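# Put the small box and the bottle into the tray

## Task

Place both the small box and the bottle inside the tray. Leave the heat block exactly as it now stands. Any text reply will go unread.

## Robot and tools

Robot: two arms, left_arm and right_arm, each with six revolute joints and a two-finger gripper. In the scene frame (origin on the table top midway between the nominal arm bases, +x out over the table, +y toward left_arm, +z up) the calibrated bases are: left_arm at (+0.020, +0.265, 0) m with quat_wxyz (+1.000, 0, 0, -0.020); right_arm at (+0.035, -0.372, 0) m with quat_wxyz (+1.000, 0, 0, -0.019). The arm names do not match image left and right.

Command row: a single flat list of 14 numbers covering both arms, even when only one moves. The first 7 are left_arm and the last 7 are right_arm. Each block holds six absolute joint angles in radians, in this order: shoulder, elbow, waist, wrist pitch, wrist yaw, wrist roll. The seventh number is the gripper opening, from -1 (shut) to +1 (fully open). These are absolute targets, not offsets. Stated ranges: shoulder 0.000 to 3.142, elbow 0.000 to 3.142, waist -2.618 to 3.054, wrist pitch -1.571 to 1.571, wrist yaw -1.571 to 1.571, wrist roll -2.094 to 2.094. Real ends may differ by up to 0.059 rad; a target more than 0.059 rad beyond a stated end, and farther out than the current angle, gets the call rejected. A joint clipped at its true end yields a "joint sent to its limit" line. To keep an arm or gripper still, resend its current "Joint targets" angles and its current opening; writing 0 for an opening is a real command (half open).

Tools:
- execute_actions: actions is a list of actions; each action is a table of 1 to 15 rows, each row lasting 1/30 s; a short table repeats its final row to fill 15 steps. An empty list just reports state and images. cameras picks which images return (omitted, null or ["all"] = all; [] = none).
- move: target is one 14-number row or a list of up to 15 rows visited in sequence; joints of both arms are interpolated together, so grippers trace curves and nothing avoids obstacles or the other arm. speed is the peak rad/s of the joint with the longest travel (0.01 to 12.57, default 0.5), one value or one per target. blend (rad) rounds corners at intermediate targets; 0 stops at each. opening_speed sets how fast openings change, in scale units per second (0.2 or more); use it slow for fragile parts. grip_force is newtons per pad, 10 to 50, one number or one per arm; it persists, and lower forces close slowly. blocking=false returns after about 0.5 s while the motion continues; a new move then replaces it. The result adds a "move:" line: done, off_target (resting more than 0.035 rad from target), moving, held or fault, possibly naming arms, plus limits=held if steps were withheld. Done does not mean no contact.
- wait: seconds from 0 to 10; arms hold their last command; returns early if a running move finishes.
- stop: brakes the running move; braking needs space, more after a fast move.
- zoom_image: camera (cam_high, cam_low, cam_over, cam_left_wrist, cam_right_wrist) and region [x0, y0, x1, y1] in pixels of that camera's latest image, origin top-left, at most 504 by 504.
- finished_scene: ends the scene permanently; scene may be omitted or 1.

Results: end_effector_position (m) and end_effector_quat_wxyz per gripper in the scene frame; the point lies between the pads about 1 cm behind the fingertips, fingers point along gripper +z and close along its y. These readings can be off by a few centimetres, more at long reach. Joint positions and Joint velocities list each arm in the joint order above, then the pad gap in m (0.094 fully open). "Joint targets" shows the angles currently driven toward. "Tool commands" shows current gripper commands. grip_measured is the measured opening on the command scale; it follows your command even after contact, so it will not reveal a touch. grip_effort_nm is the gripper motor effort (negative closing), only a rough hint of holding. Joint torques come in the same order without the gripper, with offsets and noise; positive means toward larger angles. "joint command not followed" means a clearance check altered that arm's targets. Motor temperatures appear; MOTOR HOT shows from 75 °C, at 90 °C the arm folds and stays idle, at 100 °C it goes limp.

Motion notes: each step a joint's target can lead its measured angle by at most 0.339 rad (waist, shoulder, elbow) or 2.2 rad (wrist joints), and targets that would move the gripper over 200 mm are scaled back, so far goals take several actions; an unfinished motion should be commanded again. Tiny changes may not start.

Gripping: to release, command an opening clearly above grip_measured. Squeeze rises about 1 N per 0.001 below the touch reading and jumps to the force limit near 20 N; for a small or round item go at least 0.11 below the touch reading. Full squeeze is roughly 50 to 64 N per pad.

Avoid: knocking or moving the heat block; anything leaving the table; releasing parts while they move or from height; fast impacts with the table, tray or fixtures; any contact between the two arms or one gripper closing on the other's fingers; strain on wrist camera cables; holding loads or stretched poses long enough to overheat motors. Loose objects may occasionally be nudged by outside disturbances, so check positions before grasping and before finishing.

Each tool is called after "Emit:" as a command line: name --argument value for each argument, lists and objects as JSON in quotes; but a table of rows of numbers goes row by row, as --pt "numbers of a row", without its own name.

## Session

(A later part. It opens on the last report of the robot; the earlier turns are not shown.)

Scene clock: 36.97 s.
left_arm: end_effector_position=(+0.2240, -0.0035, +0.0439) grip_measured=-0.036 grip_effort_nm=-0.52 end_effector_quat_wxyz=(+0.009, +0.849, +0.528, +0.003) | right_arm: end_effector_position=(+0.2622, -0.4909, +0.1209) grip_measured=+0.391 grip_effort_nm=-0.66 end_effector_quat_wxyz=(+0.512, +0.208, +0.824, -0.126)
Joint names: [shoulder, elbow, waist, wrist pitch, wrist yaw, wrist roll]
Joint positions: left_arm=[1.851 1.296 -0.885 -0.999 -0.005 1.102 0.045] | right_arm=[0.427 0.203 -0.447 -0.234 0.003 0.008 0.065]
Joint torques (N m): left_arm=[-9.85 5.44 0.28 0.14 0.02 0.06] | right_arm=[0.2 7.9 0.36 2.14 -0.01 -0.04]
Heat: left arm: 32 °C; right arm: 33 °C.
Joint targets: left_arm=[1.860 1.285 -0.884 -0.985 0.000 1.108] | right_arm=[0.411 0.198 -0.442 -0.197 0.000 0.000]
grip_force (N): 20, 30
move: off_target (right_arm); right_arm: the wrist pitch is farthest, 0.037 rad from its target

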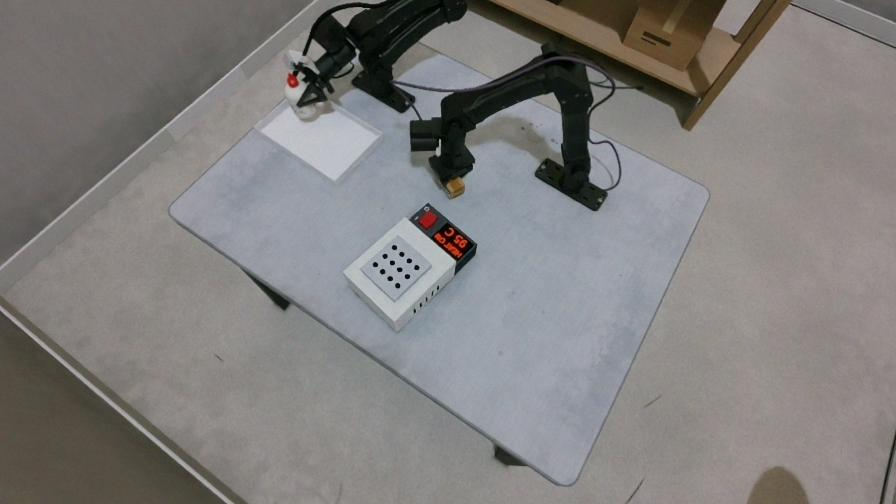

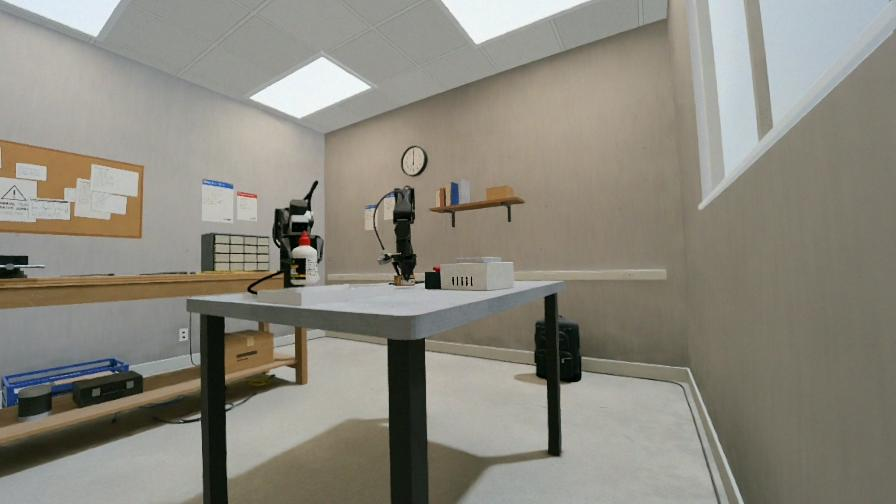

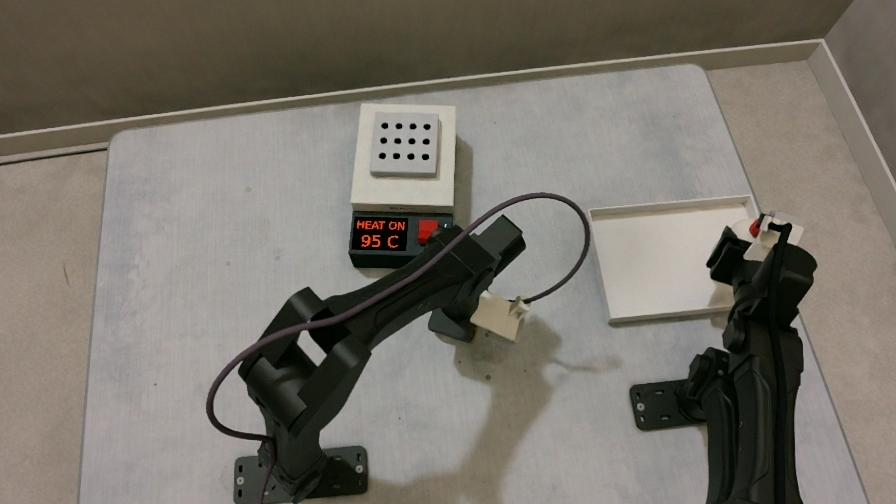

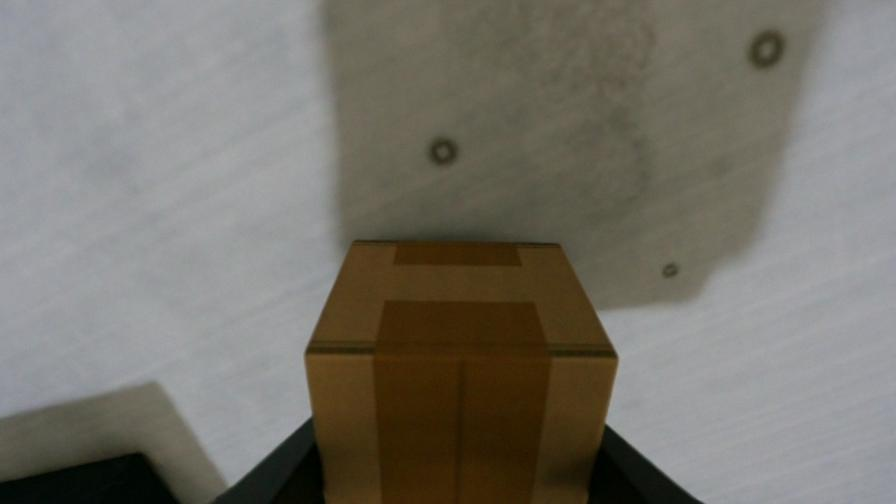

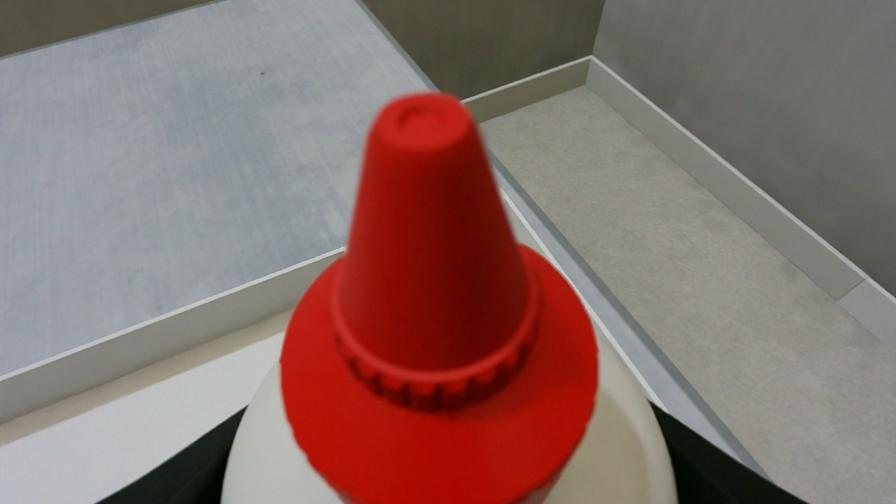

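Emit:
move --target '[1.86,1.243,-0.884,-0.943,0,1.108,-0.25,0.447,0.012,-0.41,0.075,0,0,0.2]' --speed 0.2

Scene clock: 39.13 s.
left_arm: end_effector_position=(+0.2224, -0.0014, +0.0351) grip_measured=-0.036 grip_effort_nm=-0.52 end_effector_quat_wxyz=(+0.009, +0.849, +0.528, +0.004) | right_arm: end_effector_position=(+0.2710, -0.4862, +0.0929) grip_measured=+0.391 grip_effort_nm=-0.66 end_effector_quat_wxyz=(+0.544, +0.191, +0.807, -0.125)
Joint names: [shoulder, elbow, waist, wrist pitch, wrist yaw, wrist roll]
Joint positions: left_arm=[1.851 1.259 -0.885 -0.96 -0.005 1.102 0.045] | right_arm=[0.448 0.026 -0.415 0.036 0.003 0.008 0.065]
Joint torques (N m): left_arm=[-9.85 5.09 0.03 0.31 0.05 0.07] | right_arm=[1.52 7.5 0.4 2.22 -0.01 -0.05]
Heat: left arm: 31 °C; right arm: 33 °C.
Joint targets: left_arm=[1.860 1.243 -0.884 -0.943 0.000 1.108] | right_arm=[0.447 0.017 -0.410 0.075 0.000 0.000]
joint sent to its limit (right arm) — the elbow, lower limit.
grip_force (N): 20, 30
move: off_target (right_arm); right_arm: the wrist pitch is farthest, 0.039 rad from its target

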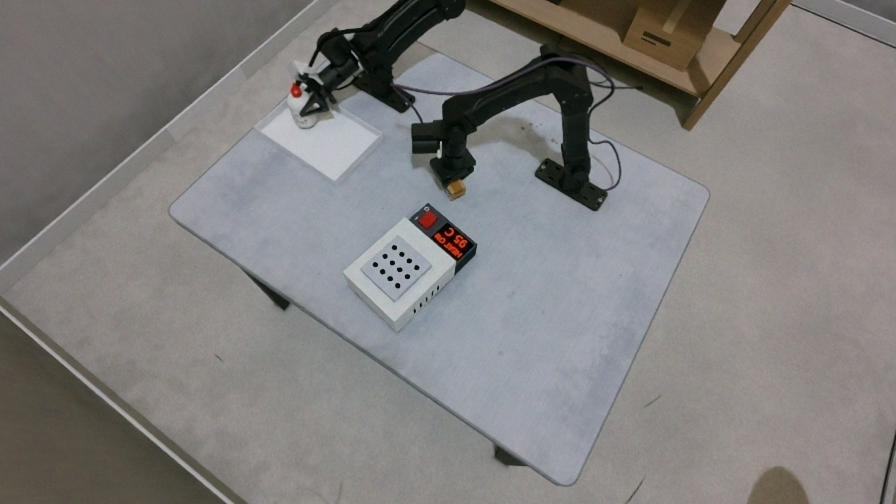

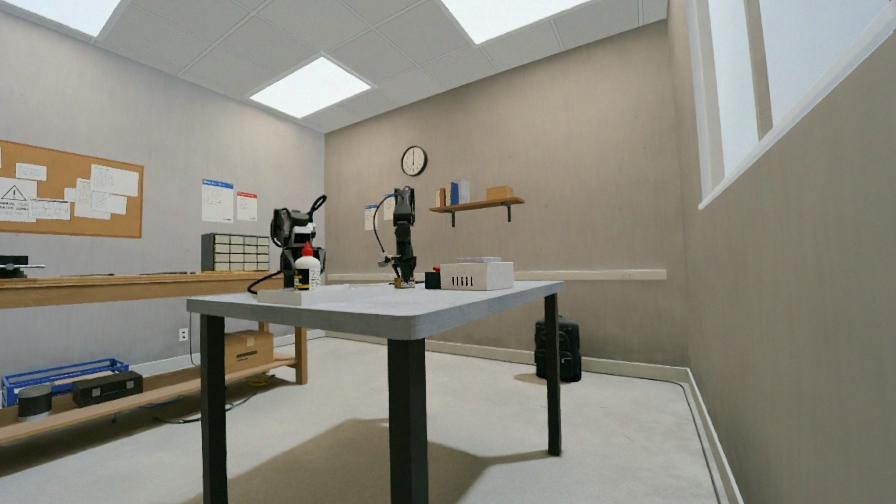

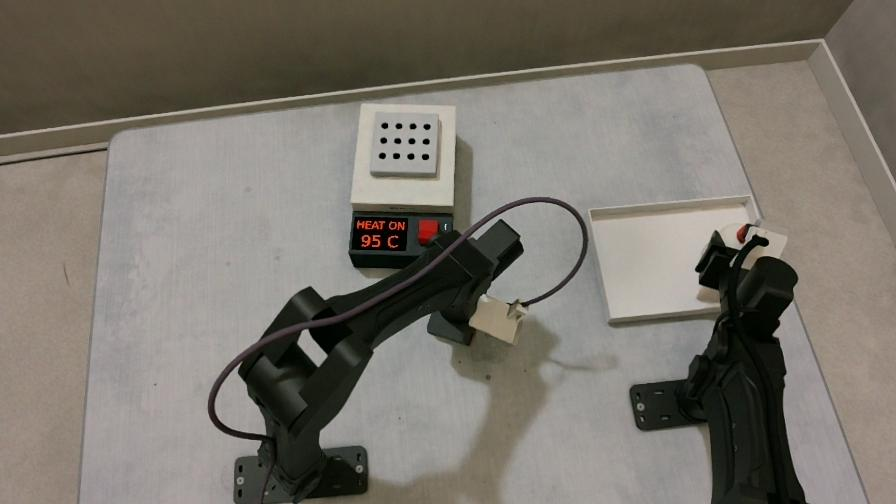

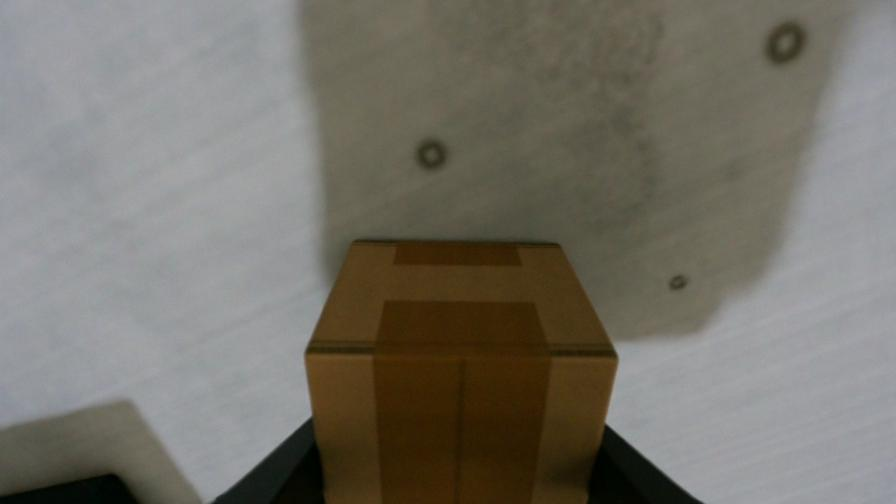

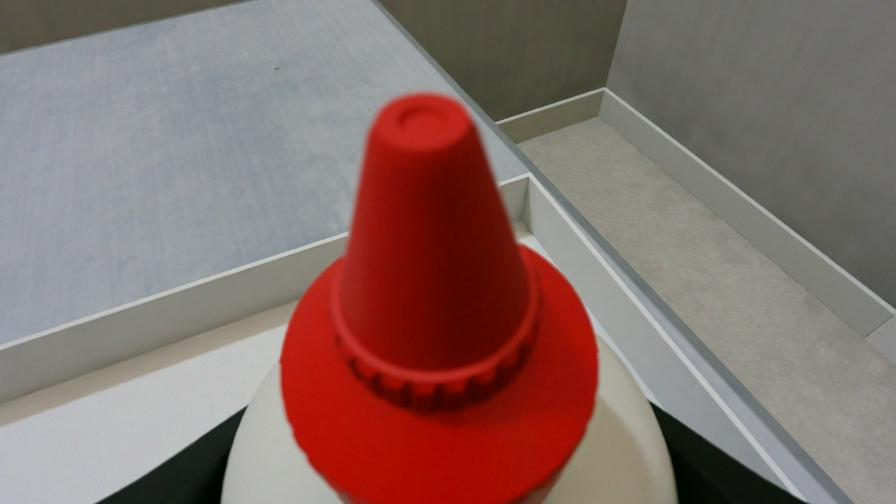

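Emit:
move --target '[1.86,1.224,-0.884,-0.924,0,1.108,-0.25,0.462,0.017,-0.41,0.045,0,0,0.2]' --speed 0.1

Scene clock: 40.13 s.
left_arm: end_effector_position=(+0.2234, -0.0005, +0.0338) grip_measured=-0.036 grip_effort_nm=-0.52 end_effector_quat_wxyz=(+0.010, +0.849, +0.528, +0.007) | right_arm: end_effector_position=(+0.2704, -0.4859, +0.0888) grip_measured=+0.391 grip_effort_nm=-0.67 end_effector_quat_wxyz=(+0.537, +0.192, +0.812, -0.123)
Joint names: [shoulder, elbow, waist, wrist pitch, wrist yaw, wrist roll]
Joint positions: left_arm=[1.851 1.254 -0.885 -0.953 -0.013 1.102 0.045] | right_arm=[0.462 0.026 -0.415 0.033 0.003 0.008 0.065]
Joint torques (N m): left_arm=[-9.63 4.12 0.23 0.4 0.13 0.04] | right_arm=[1.58 7.51 0.39 1.87 -0.01 -0.05]
Heat: left arm: 31 °C; right arm: 33 °C.
Joint targets: left_arm=[1.860 1.224 -0.884 -0.924 0.000 1.108] | right_arm=[0.462 0.017 -0.410 0.045 0.000 0.000]
grip_force (N): 20, 30
move: done

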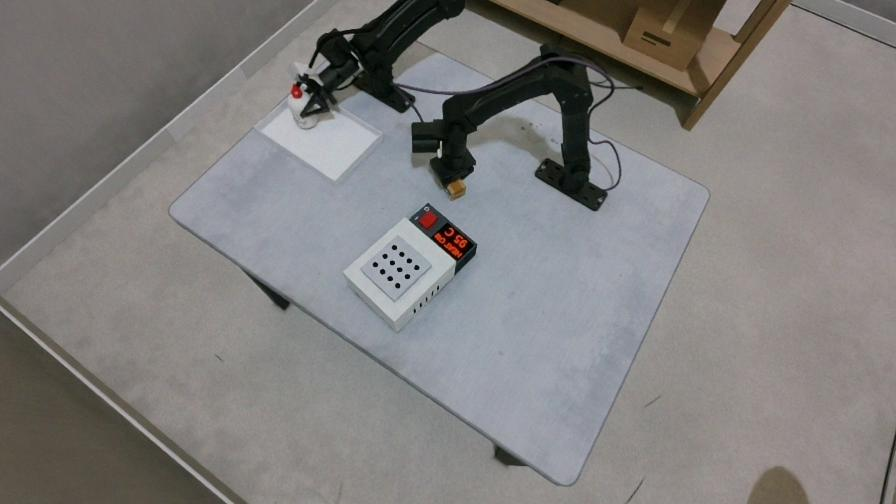

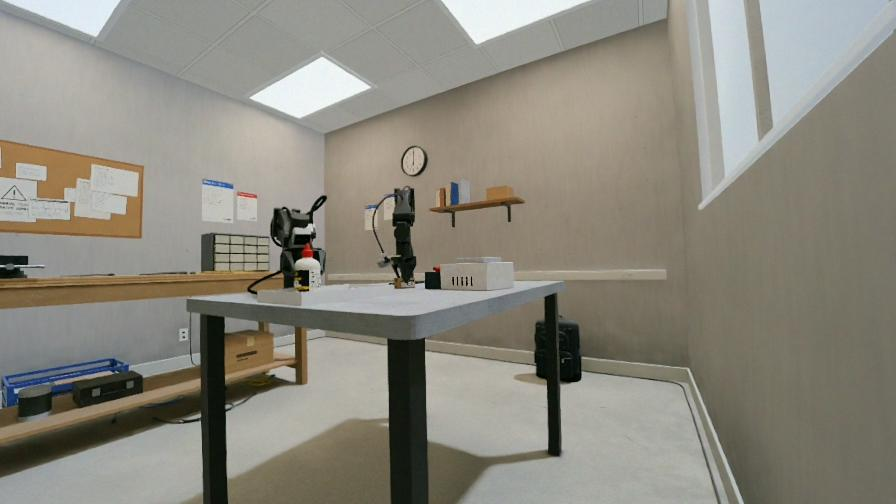

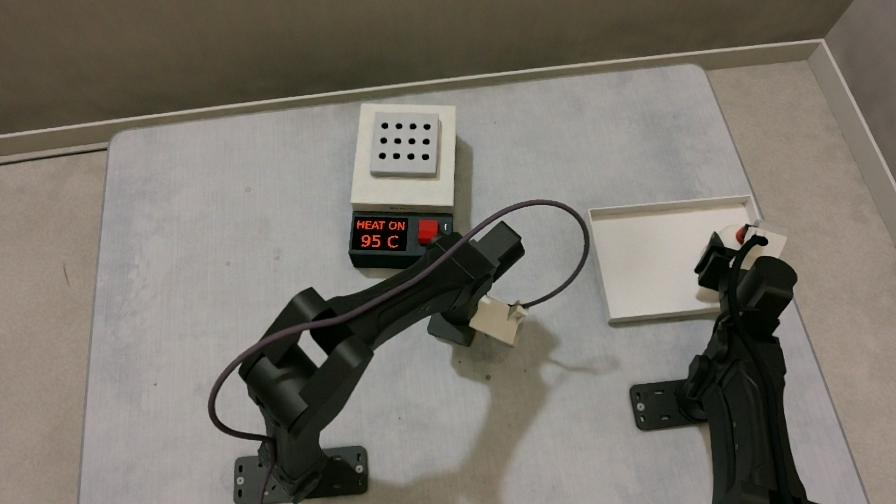

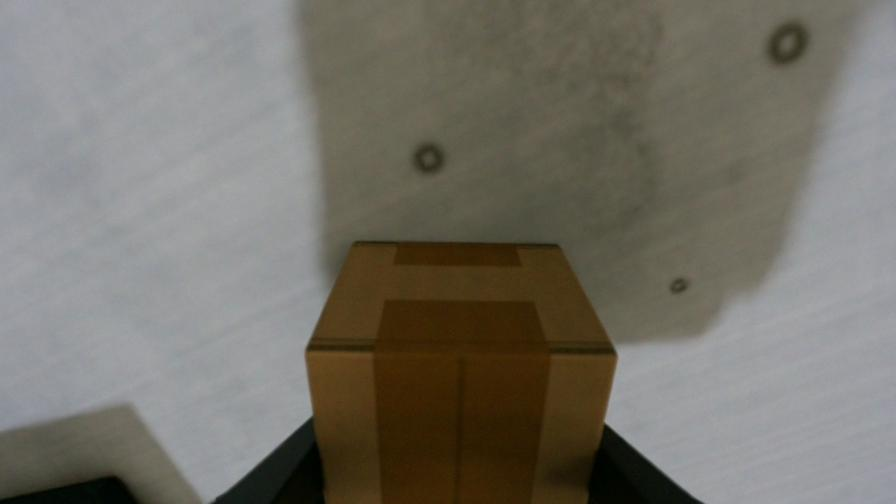

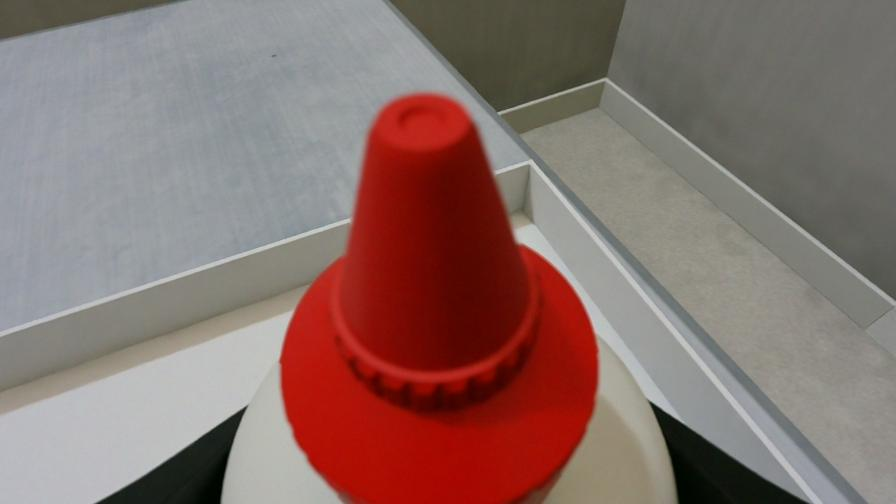

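Emit:
move --pt "1.855 1.24 -0.884 -0.94 0 1.108 -0.2 0.492 0.017 -0.41 0.045 0 0 0.2" --pt "1.855 1.24 -0.884 -0.94 0 1.108 0.6 0.492 0.017 -0.41 0.045 0 0 0.2" --speed 0.1 --opening_speed 1 --cameras '["cam_low","cam_left_wrist","cam_right_wrist"]'

Emit:
zoom_image --camera "cam_low" --region '[240, 200, 440, 320]'

Scene clock: 42.13 s.
left_arm: end_effector_position=(+0.2237, -0.0009, +0.0338) grip_measured=+0.598 grip_effort_nm=0.07 end_effector_quat_wxyz=(+0.011, +0.849, +0.528, +0.007) | right_arm: end_effector_position=(+0.2694, -0.4854, +0.0812) grip_measured=+0.391 grip_effort_nm=-0.67 end_effector_quat_wxyz=(+0.524, +0.194, +0.820, -0.120)
Joint names: [shoulder, elbow, waist, wrist pitch, wrist yaw, wrist roll]
Joint positions: left_arm=[1.851 1.254 -0.885 -0.952 -0.013 1.102 0.075] | right_arm=[0.492 0.026 -0.415 0.032 0.003 0.008 0.065]
Joint torques (N m): left_arm=[-10.17 5.27 0.32 0.26 0.1 0.09] | right_arm=[1.46 7.45 0.4 1.87 -0.02 -0.06]
Heat: left arm: 31 °C; right arm: 33 °C.
Joint targets: left_arm=[1.855 1.240 -0.884 -0.940 0.000 1.108] | right_arm=[0.492 0.017 -0.410 0.045 0.000 0.000]
grip_force (N): 20, 30
move: done
Images, in order (width x height): cam_low 896x504, cam_left_wrist 896x504, cam_right_wrist 896x504.

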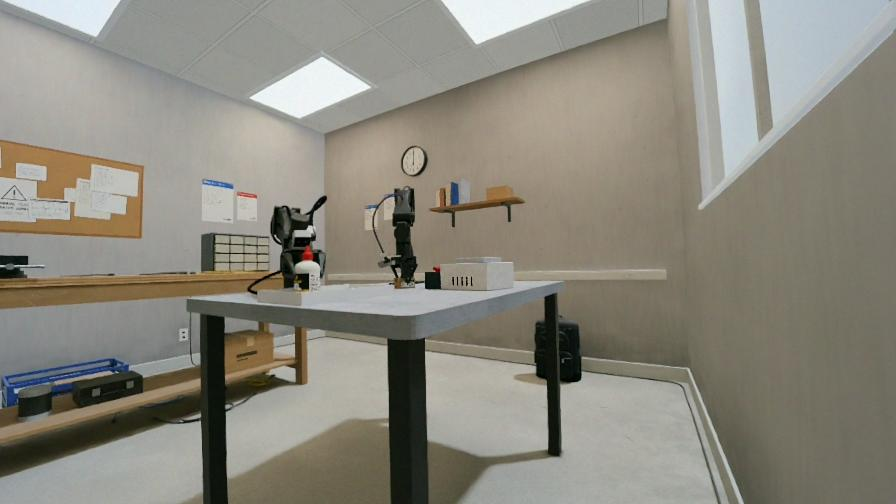

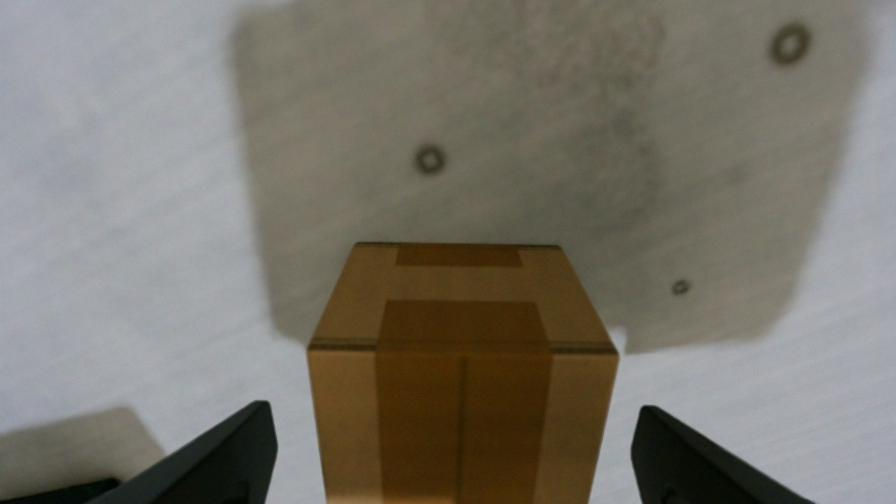

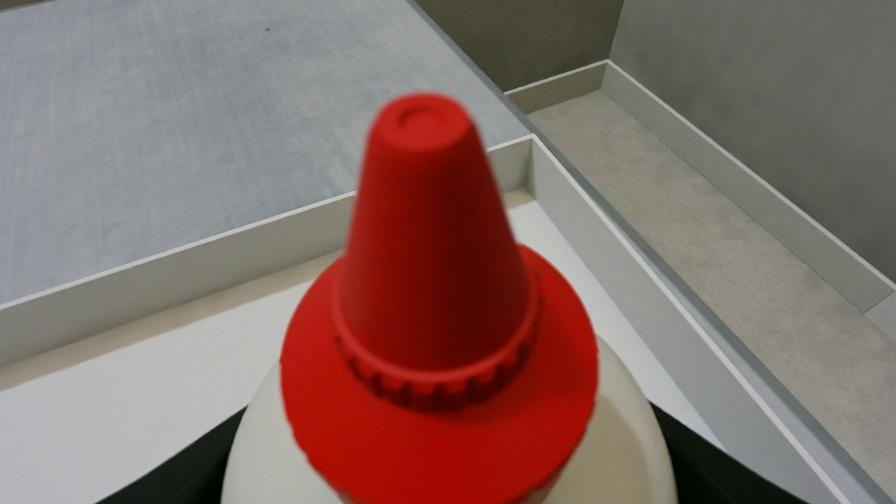

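Scaled by 2.520.

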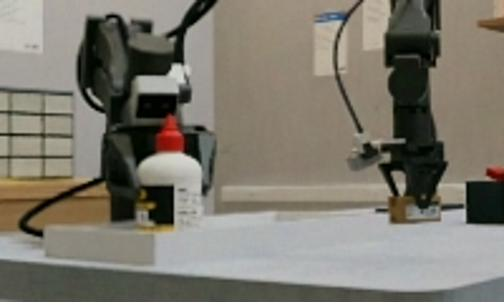

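Emit:
move --target '[1.8,1.5,-0.884,-1.25,0,1.108,0.8,0.502,0.017,-0.41,0.045,0,0,0.2]' --speed 0.3 --cameras '["cam_low","cam_left_wrist","cam_right_wrist"]'

Emit:
zoom_image --camera "cam_low" --region '[240, 220, 360, 320]'

Scene clock: 44.03 s.
left_arm: end_effector_position=(+0.2227, +0.0004, +0.0963) grip_measured=+0.798 grip_effort_nm=0.06 end_effector_quat_wxyz=(-0.008, +0.849, +0.528, +0.006) | right_arm: end_effector_position=(+0.2692, -0.4853, +0.0799) grip_measured=+0.391 grip_effort_nm=-0.66 end_effector_quat_wxyz=(+0.522, +0.194, +0.822, -0.120)
Joint names: [shoulder, elbow, waist, wrist pitch, wrist yaw, wrist roll]
Joint positions: left_arm=[1.824 1.475 -0.885 -1.236 -0.013 1.102 0.084] | right_arm=[0.498 0.026 -0.415 0.032 0.003 0.008 0.065]
Joint torques (N m): left_arm=[-12.75 8.61 0.12 -0.12 0.1 0.08] | right_arm=[1.85 7.43 0.38 1.86 -0.01 -0.05]
Heat: left arm: 31 °C; right arm: 33 °C.
Joint targets: left_arm=[1.800 1.500 -0.884 -1.250 0.000 1.108] | right_arm=[0.502 0.017 -0.410 0.045 0.000 0.000]
grip_force (N): 20, 30
move: done
Images, in order (width x height): cam_low 896x504, cam_left_wrist 896x504, cam_right_wrist 896x504.

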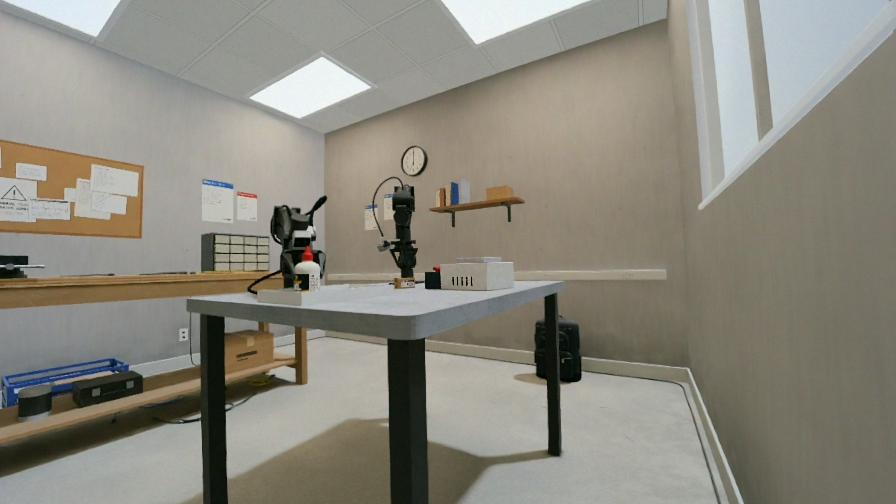

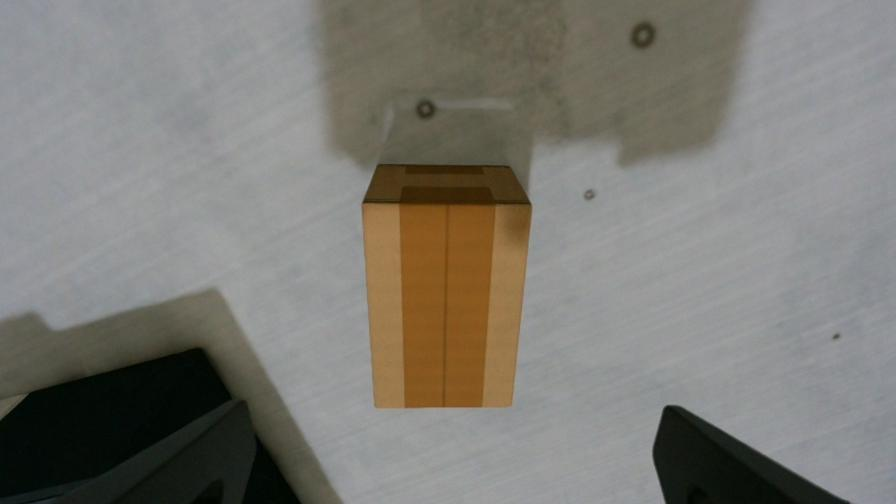

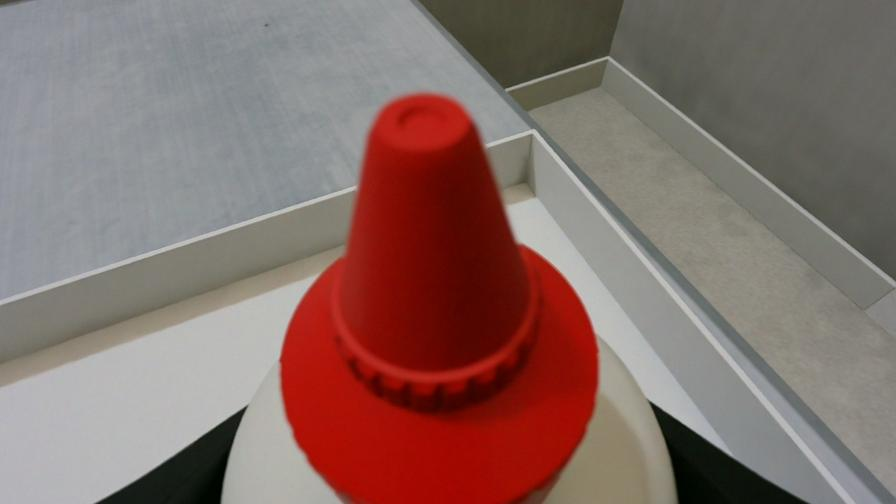

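Scaled by 4.200.

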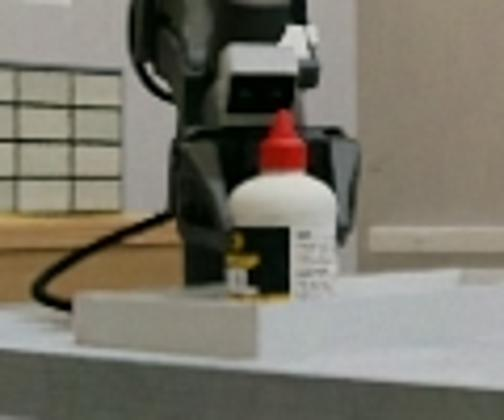

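Emit:
move --pt "1.5 1.5 -0.3 -1.25 0 0 0.8 0.502 0.017 -0.41 0.045 0 0 0.2" --pt "1.5 1.5 -0.3 -1.25 0 0 0.8 0.502 0.017 -0.41 0.045 0 0 1" --speed 0.8 --opening_speed 0.8 --cameras '["cam_low","cam_right_wrist","cam_over"]'

Scene clock: 47.70 s.
left_arm: end_effector_position=(+0.3262, +0.1579, +0.1908) grip_measured=+0.798 grip_effort_nm=0.05 end_effector_quat_wxyz=(+0.141, +0.172, +0.975, -0.019) | right_arm: end_effector_position=(+0.2692, -0.4853, +0.0799) grip_measured=+0.998 grip_effort_nm=0.08 end_effector_quat_wxyz=(+0.522, +0.194, +0.822, -0.120)
Joint names: [shoulder, elbow, waist, wrist pitch, wrist yaw, wrist roll]
Joint positions: left_arm=[1.519 1.475 -0.304 -1.24 -0.011 0.005 0.084] | right_arm=[0.498 0.026 -0.415 0.032 0.003 0.008 0.094]
Joint torques (N m): left_arm=[-9.59 8.96 0.36 0.52 0.09 0] | right_arm=[1.85 7.42 0.4 1.86 -0.01 -0.05]
Heat: left arm: 32 °C; right arm: 33 °C.
Joint targets: left_arm=[1.500 1.500 -0.300 -1.250 0.000 0.000] | right_arm=[0.502 0.017 -0.410 0.045 0.000 0.000]
grip_force (N): 20, 30
move: done
Images, in order (width x height): cam_low 896x504, cam_over 896x504, cam_right_wrist 896x504.

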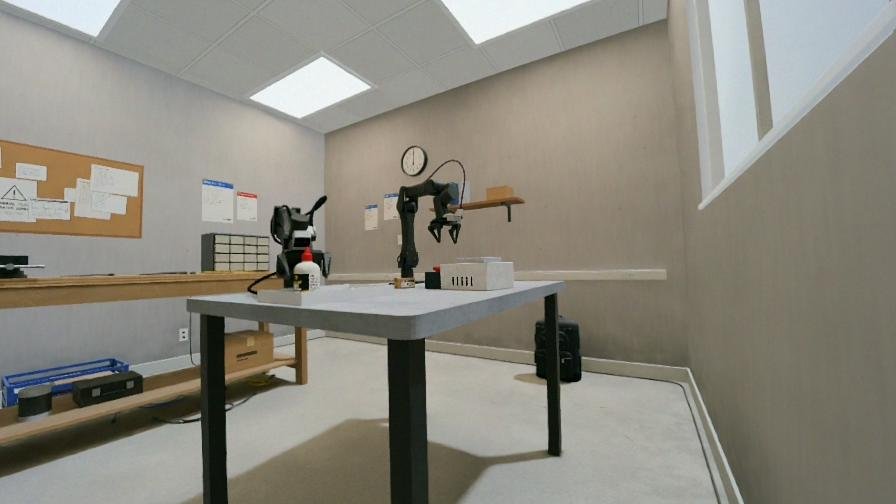

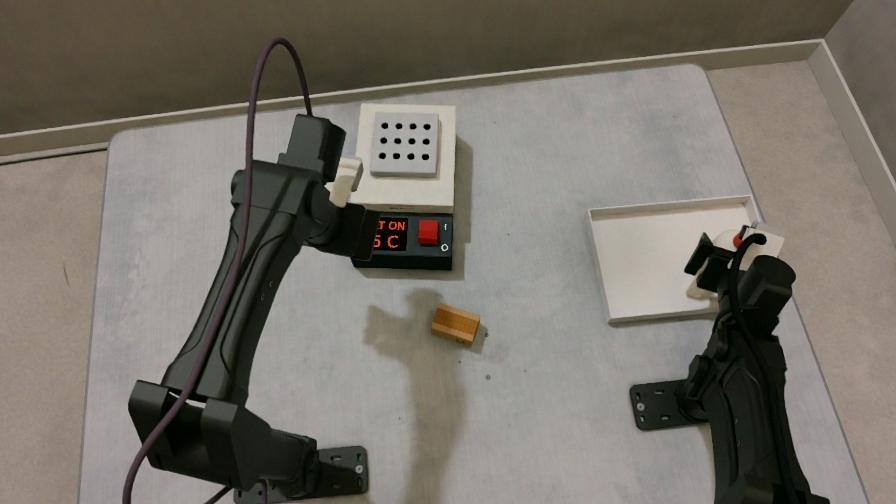

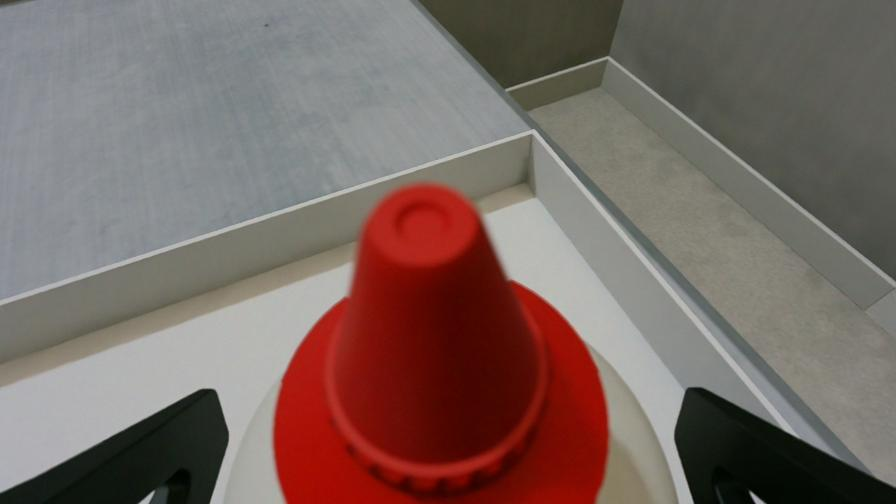

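Emit:
move --pt "1.5 1.5 -0.3 -1.25 0 0 0.8 0.415 0.2 -0.41 -0.18 0 0 1" --pt "1.5 1.5 -0.3 -1.25 0 0 0.8 0.561 0.489 -0.41 -0.338 0 0 1" --speed 0.4 --blend 0.04

Scene clock: 49.90 s.
left_arm: end_effector_position=(+0.3262, +0.1579, +0.1908) grip_measured=+0.798 grip_effort_nm=0.05 end_effector_quat_wxyz=(+0.141, +0.172, +0.975, -0.019) | right_arm: end_effector_position=(+0.2803, -0.4907, +0.1853) grip_measured=+0.998 grip_effort_nm=0.08 end_effector_quat_wxyz=(+0.520, +0.194, +0.823, -0.119)
Joint names: [shoulder, elbow, waist, wrist pitch, wrist yaw, wrist roll]
Joint positions: left_arm=[1.519 1.475 -0.304 -1.24 -0.011 0.005 0.084] | right_arm=[0.561 0.456 -0.415 -0.34 0.003 0.008 0.094]
Joint torques (N m): left_arm=[-9.52 8.94 0.27 0.53 0.11 -0.04] | right_arm=[1.03 11.18 0.38 1.71 -0.01 -0.05]
Heat: left arm: 32 °C; right arm: 33 °C.
Joint targets: left_arm=[1.500 1.500 -0.300 -1.250 0.000 0.000] | right_arm=[0.561 0.489 -0.410 -0.338 0.000 0.000]
grip_force (N): 20, 30
move: done

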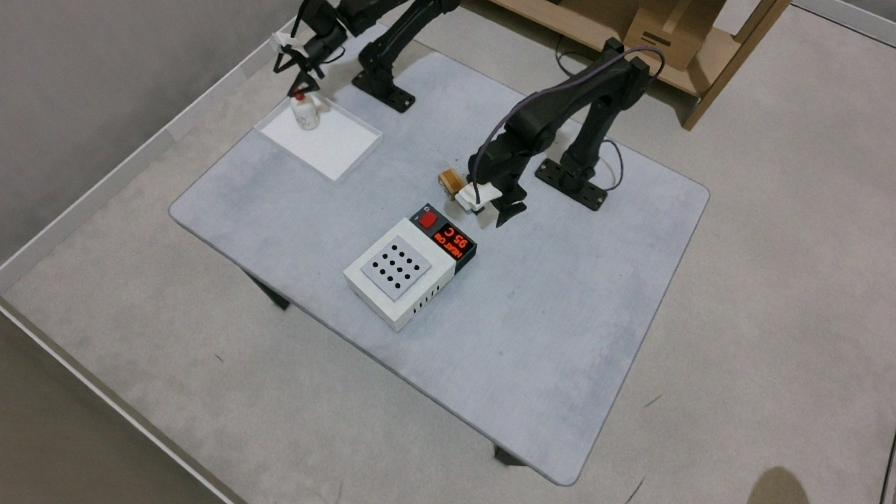

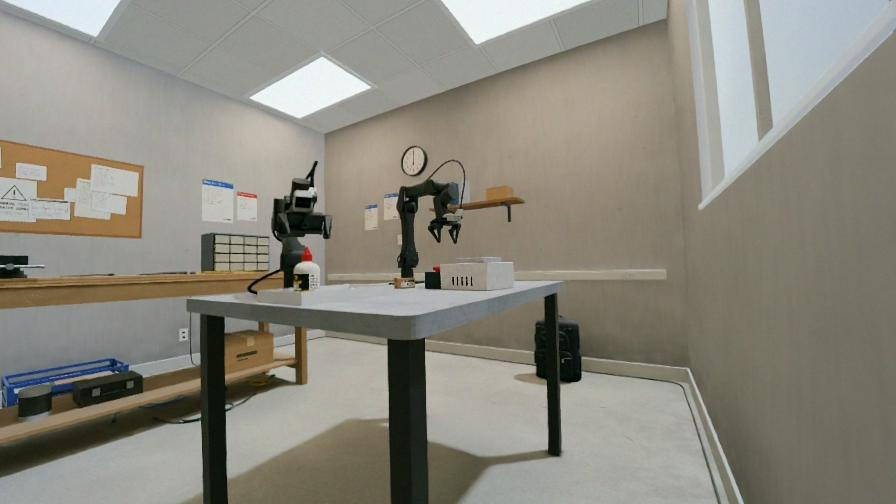

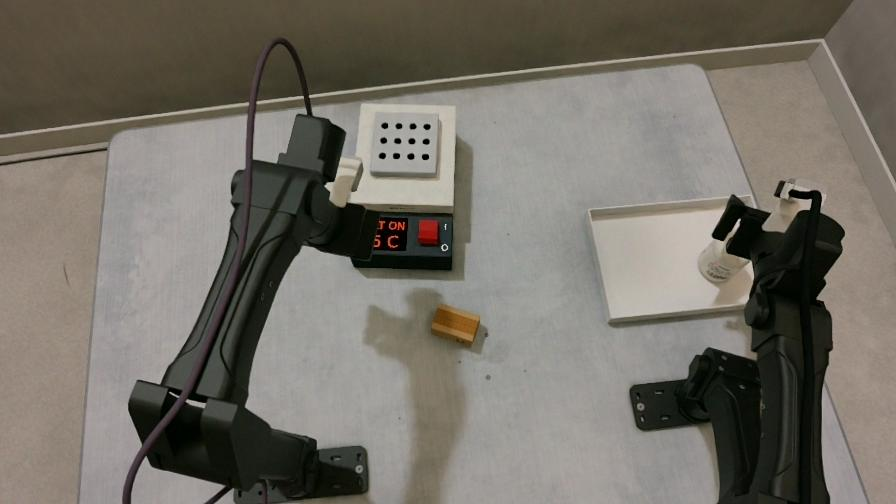

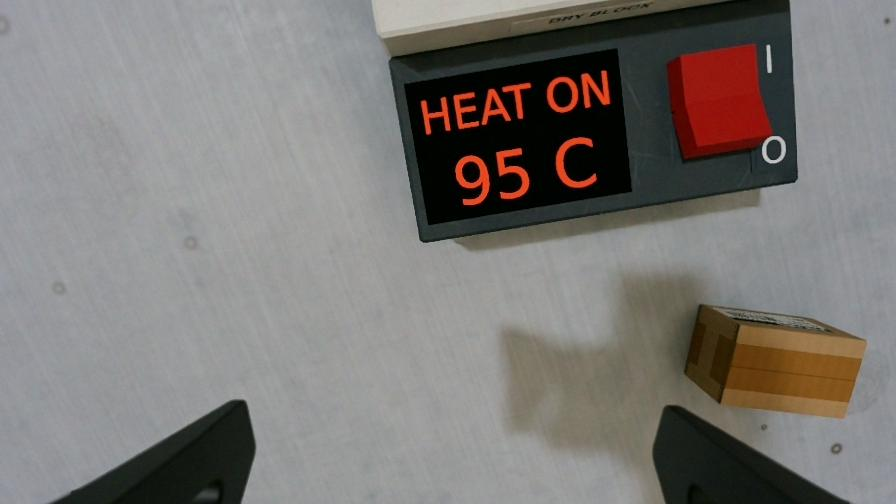

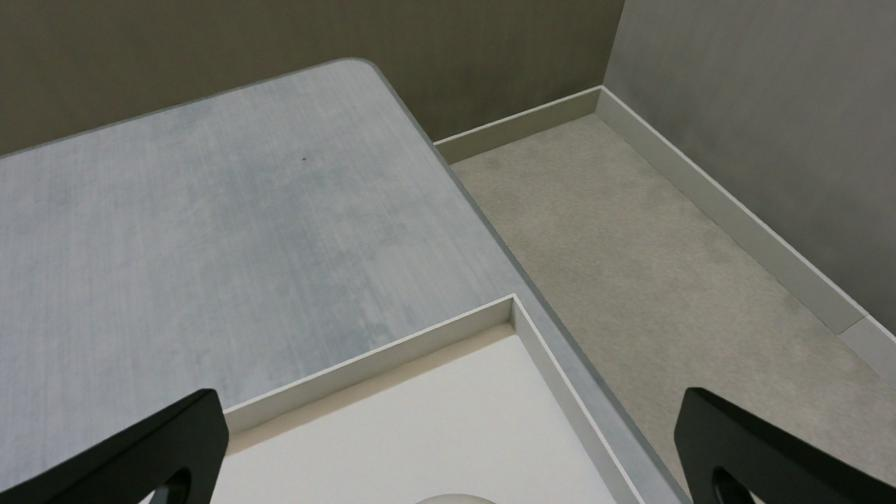

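Emit:
move --target '[1.2,1.4,0.6,-1.25,0,0,0.8,2.123,2.055,1.138,-1.40,0,-0.02,1]' --speed 1.1

Scene clock: 52.70 s.
left_arm: end_effector_position=(+0.2600, +0.4146, +0.2578) grip_measured=+0.798 grip_effort_nm=0.04 end_effector_quat_wxyz=(+0.252, -0.261, +0.929, +0.074) | right_arm: end_effector_position=(+0.2277, +0.0105, +0.1295) grip_measured=+0.999 grip_effort_nm=0.06 end_effector_quat_wxyz=(+0.034, -0.527, +0.849, +0.023)
Joint names: [shoulder, elbow, waist, wrist pitch, wrist yaw, wrist roll]
Joint positions: left_arm=[1.215 1.416 0.593 -1.241 -0.004 0.004 0.084] | right_arm=[2.121 2.023 1.138 -1.391 -0.004 -0.011 0.094]
Joint torques (N m): left_arm=[-5.68 5.6 0.65 0.97 -0.01 -0.03] | right_arm=[-12.7 9.68 0.12 0.1 0.08 -0.06]
Heat: left arm: 32 °C; right arm: 34 °C.
Joint targets: left_arm=[1.200 1.400 0.600 -1.250 0.000 0.000] | right_arm=[2.123 2.055 1.138 -1.400 0.000 -0.020]
grip_force (N): 20, 30
move: done

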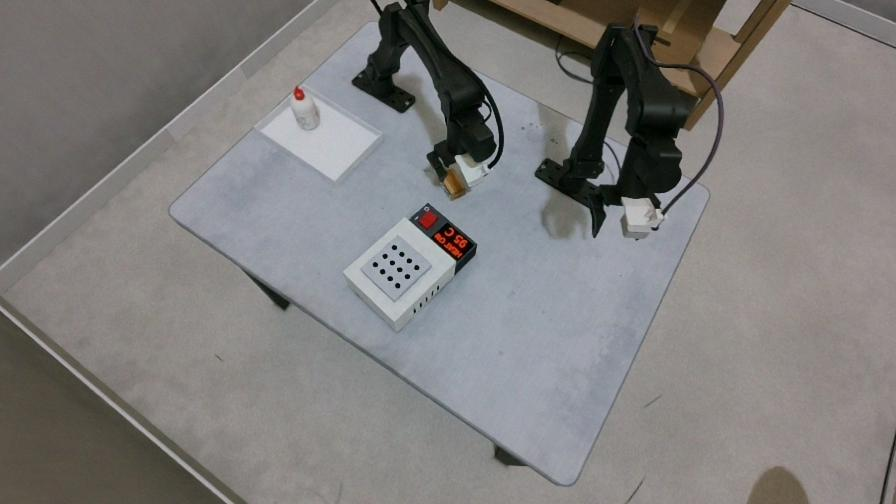

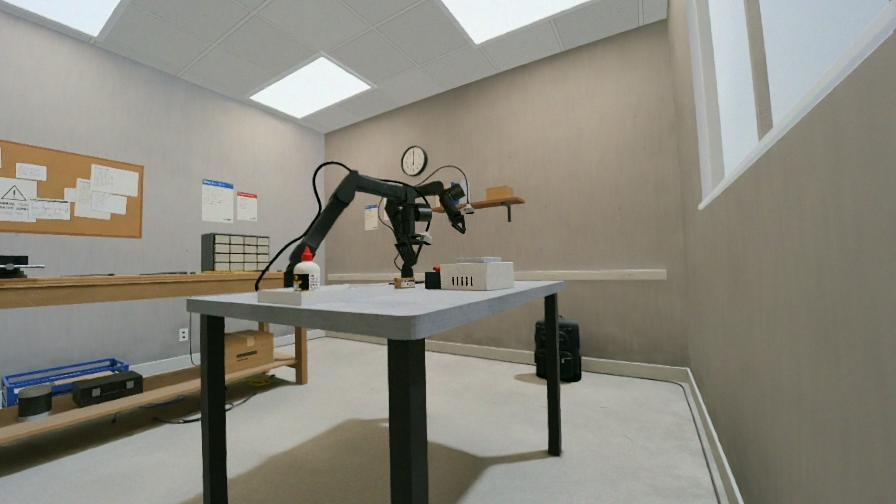

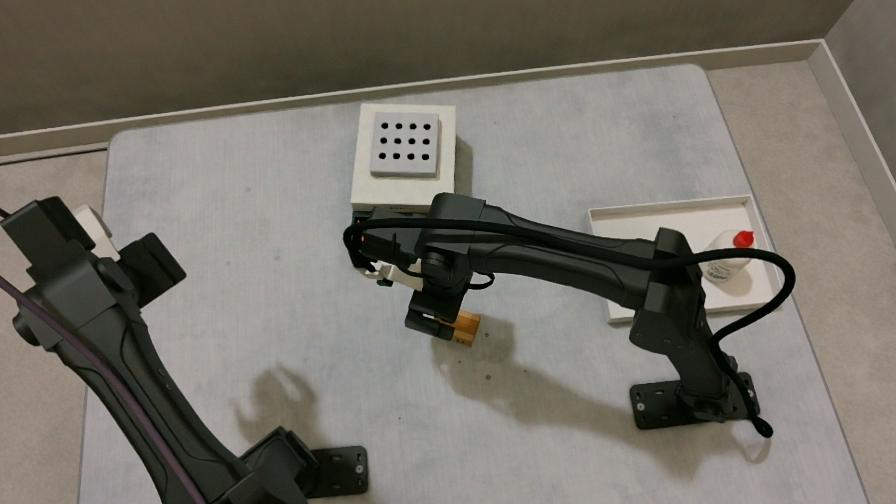

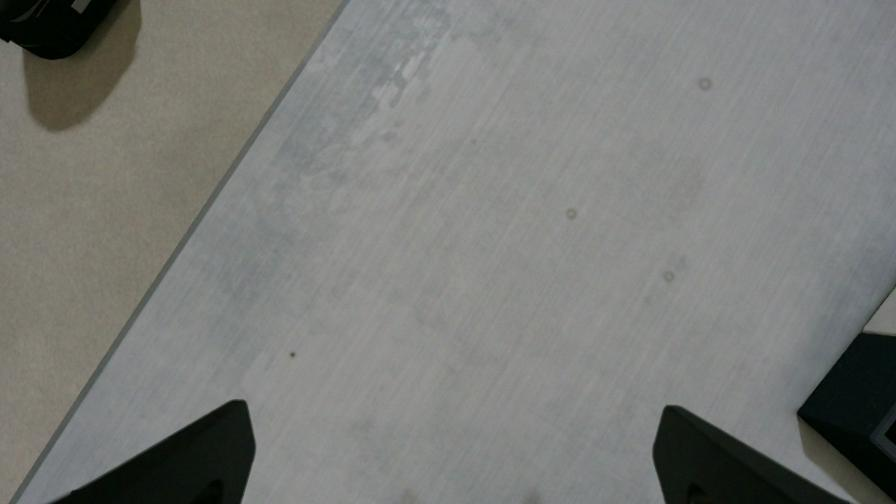

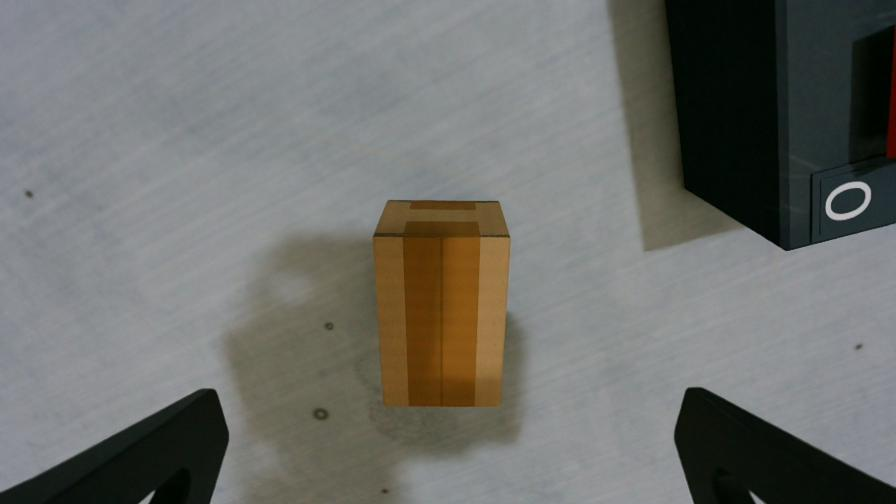

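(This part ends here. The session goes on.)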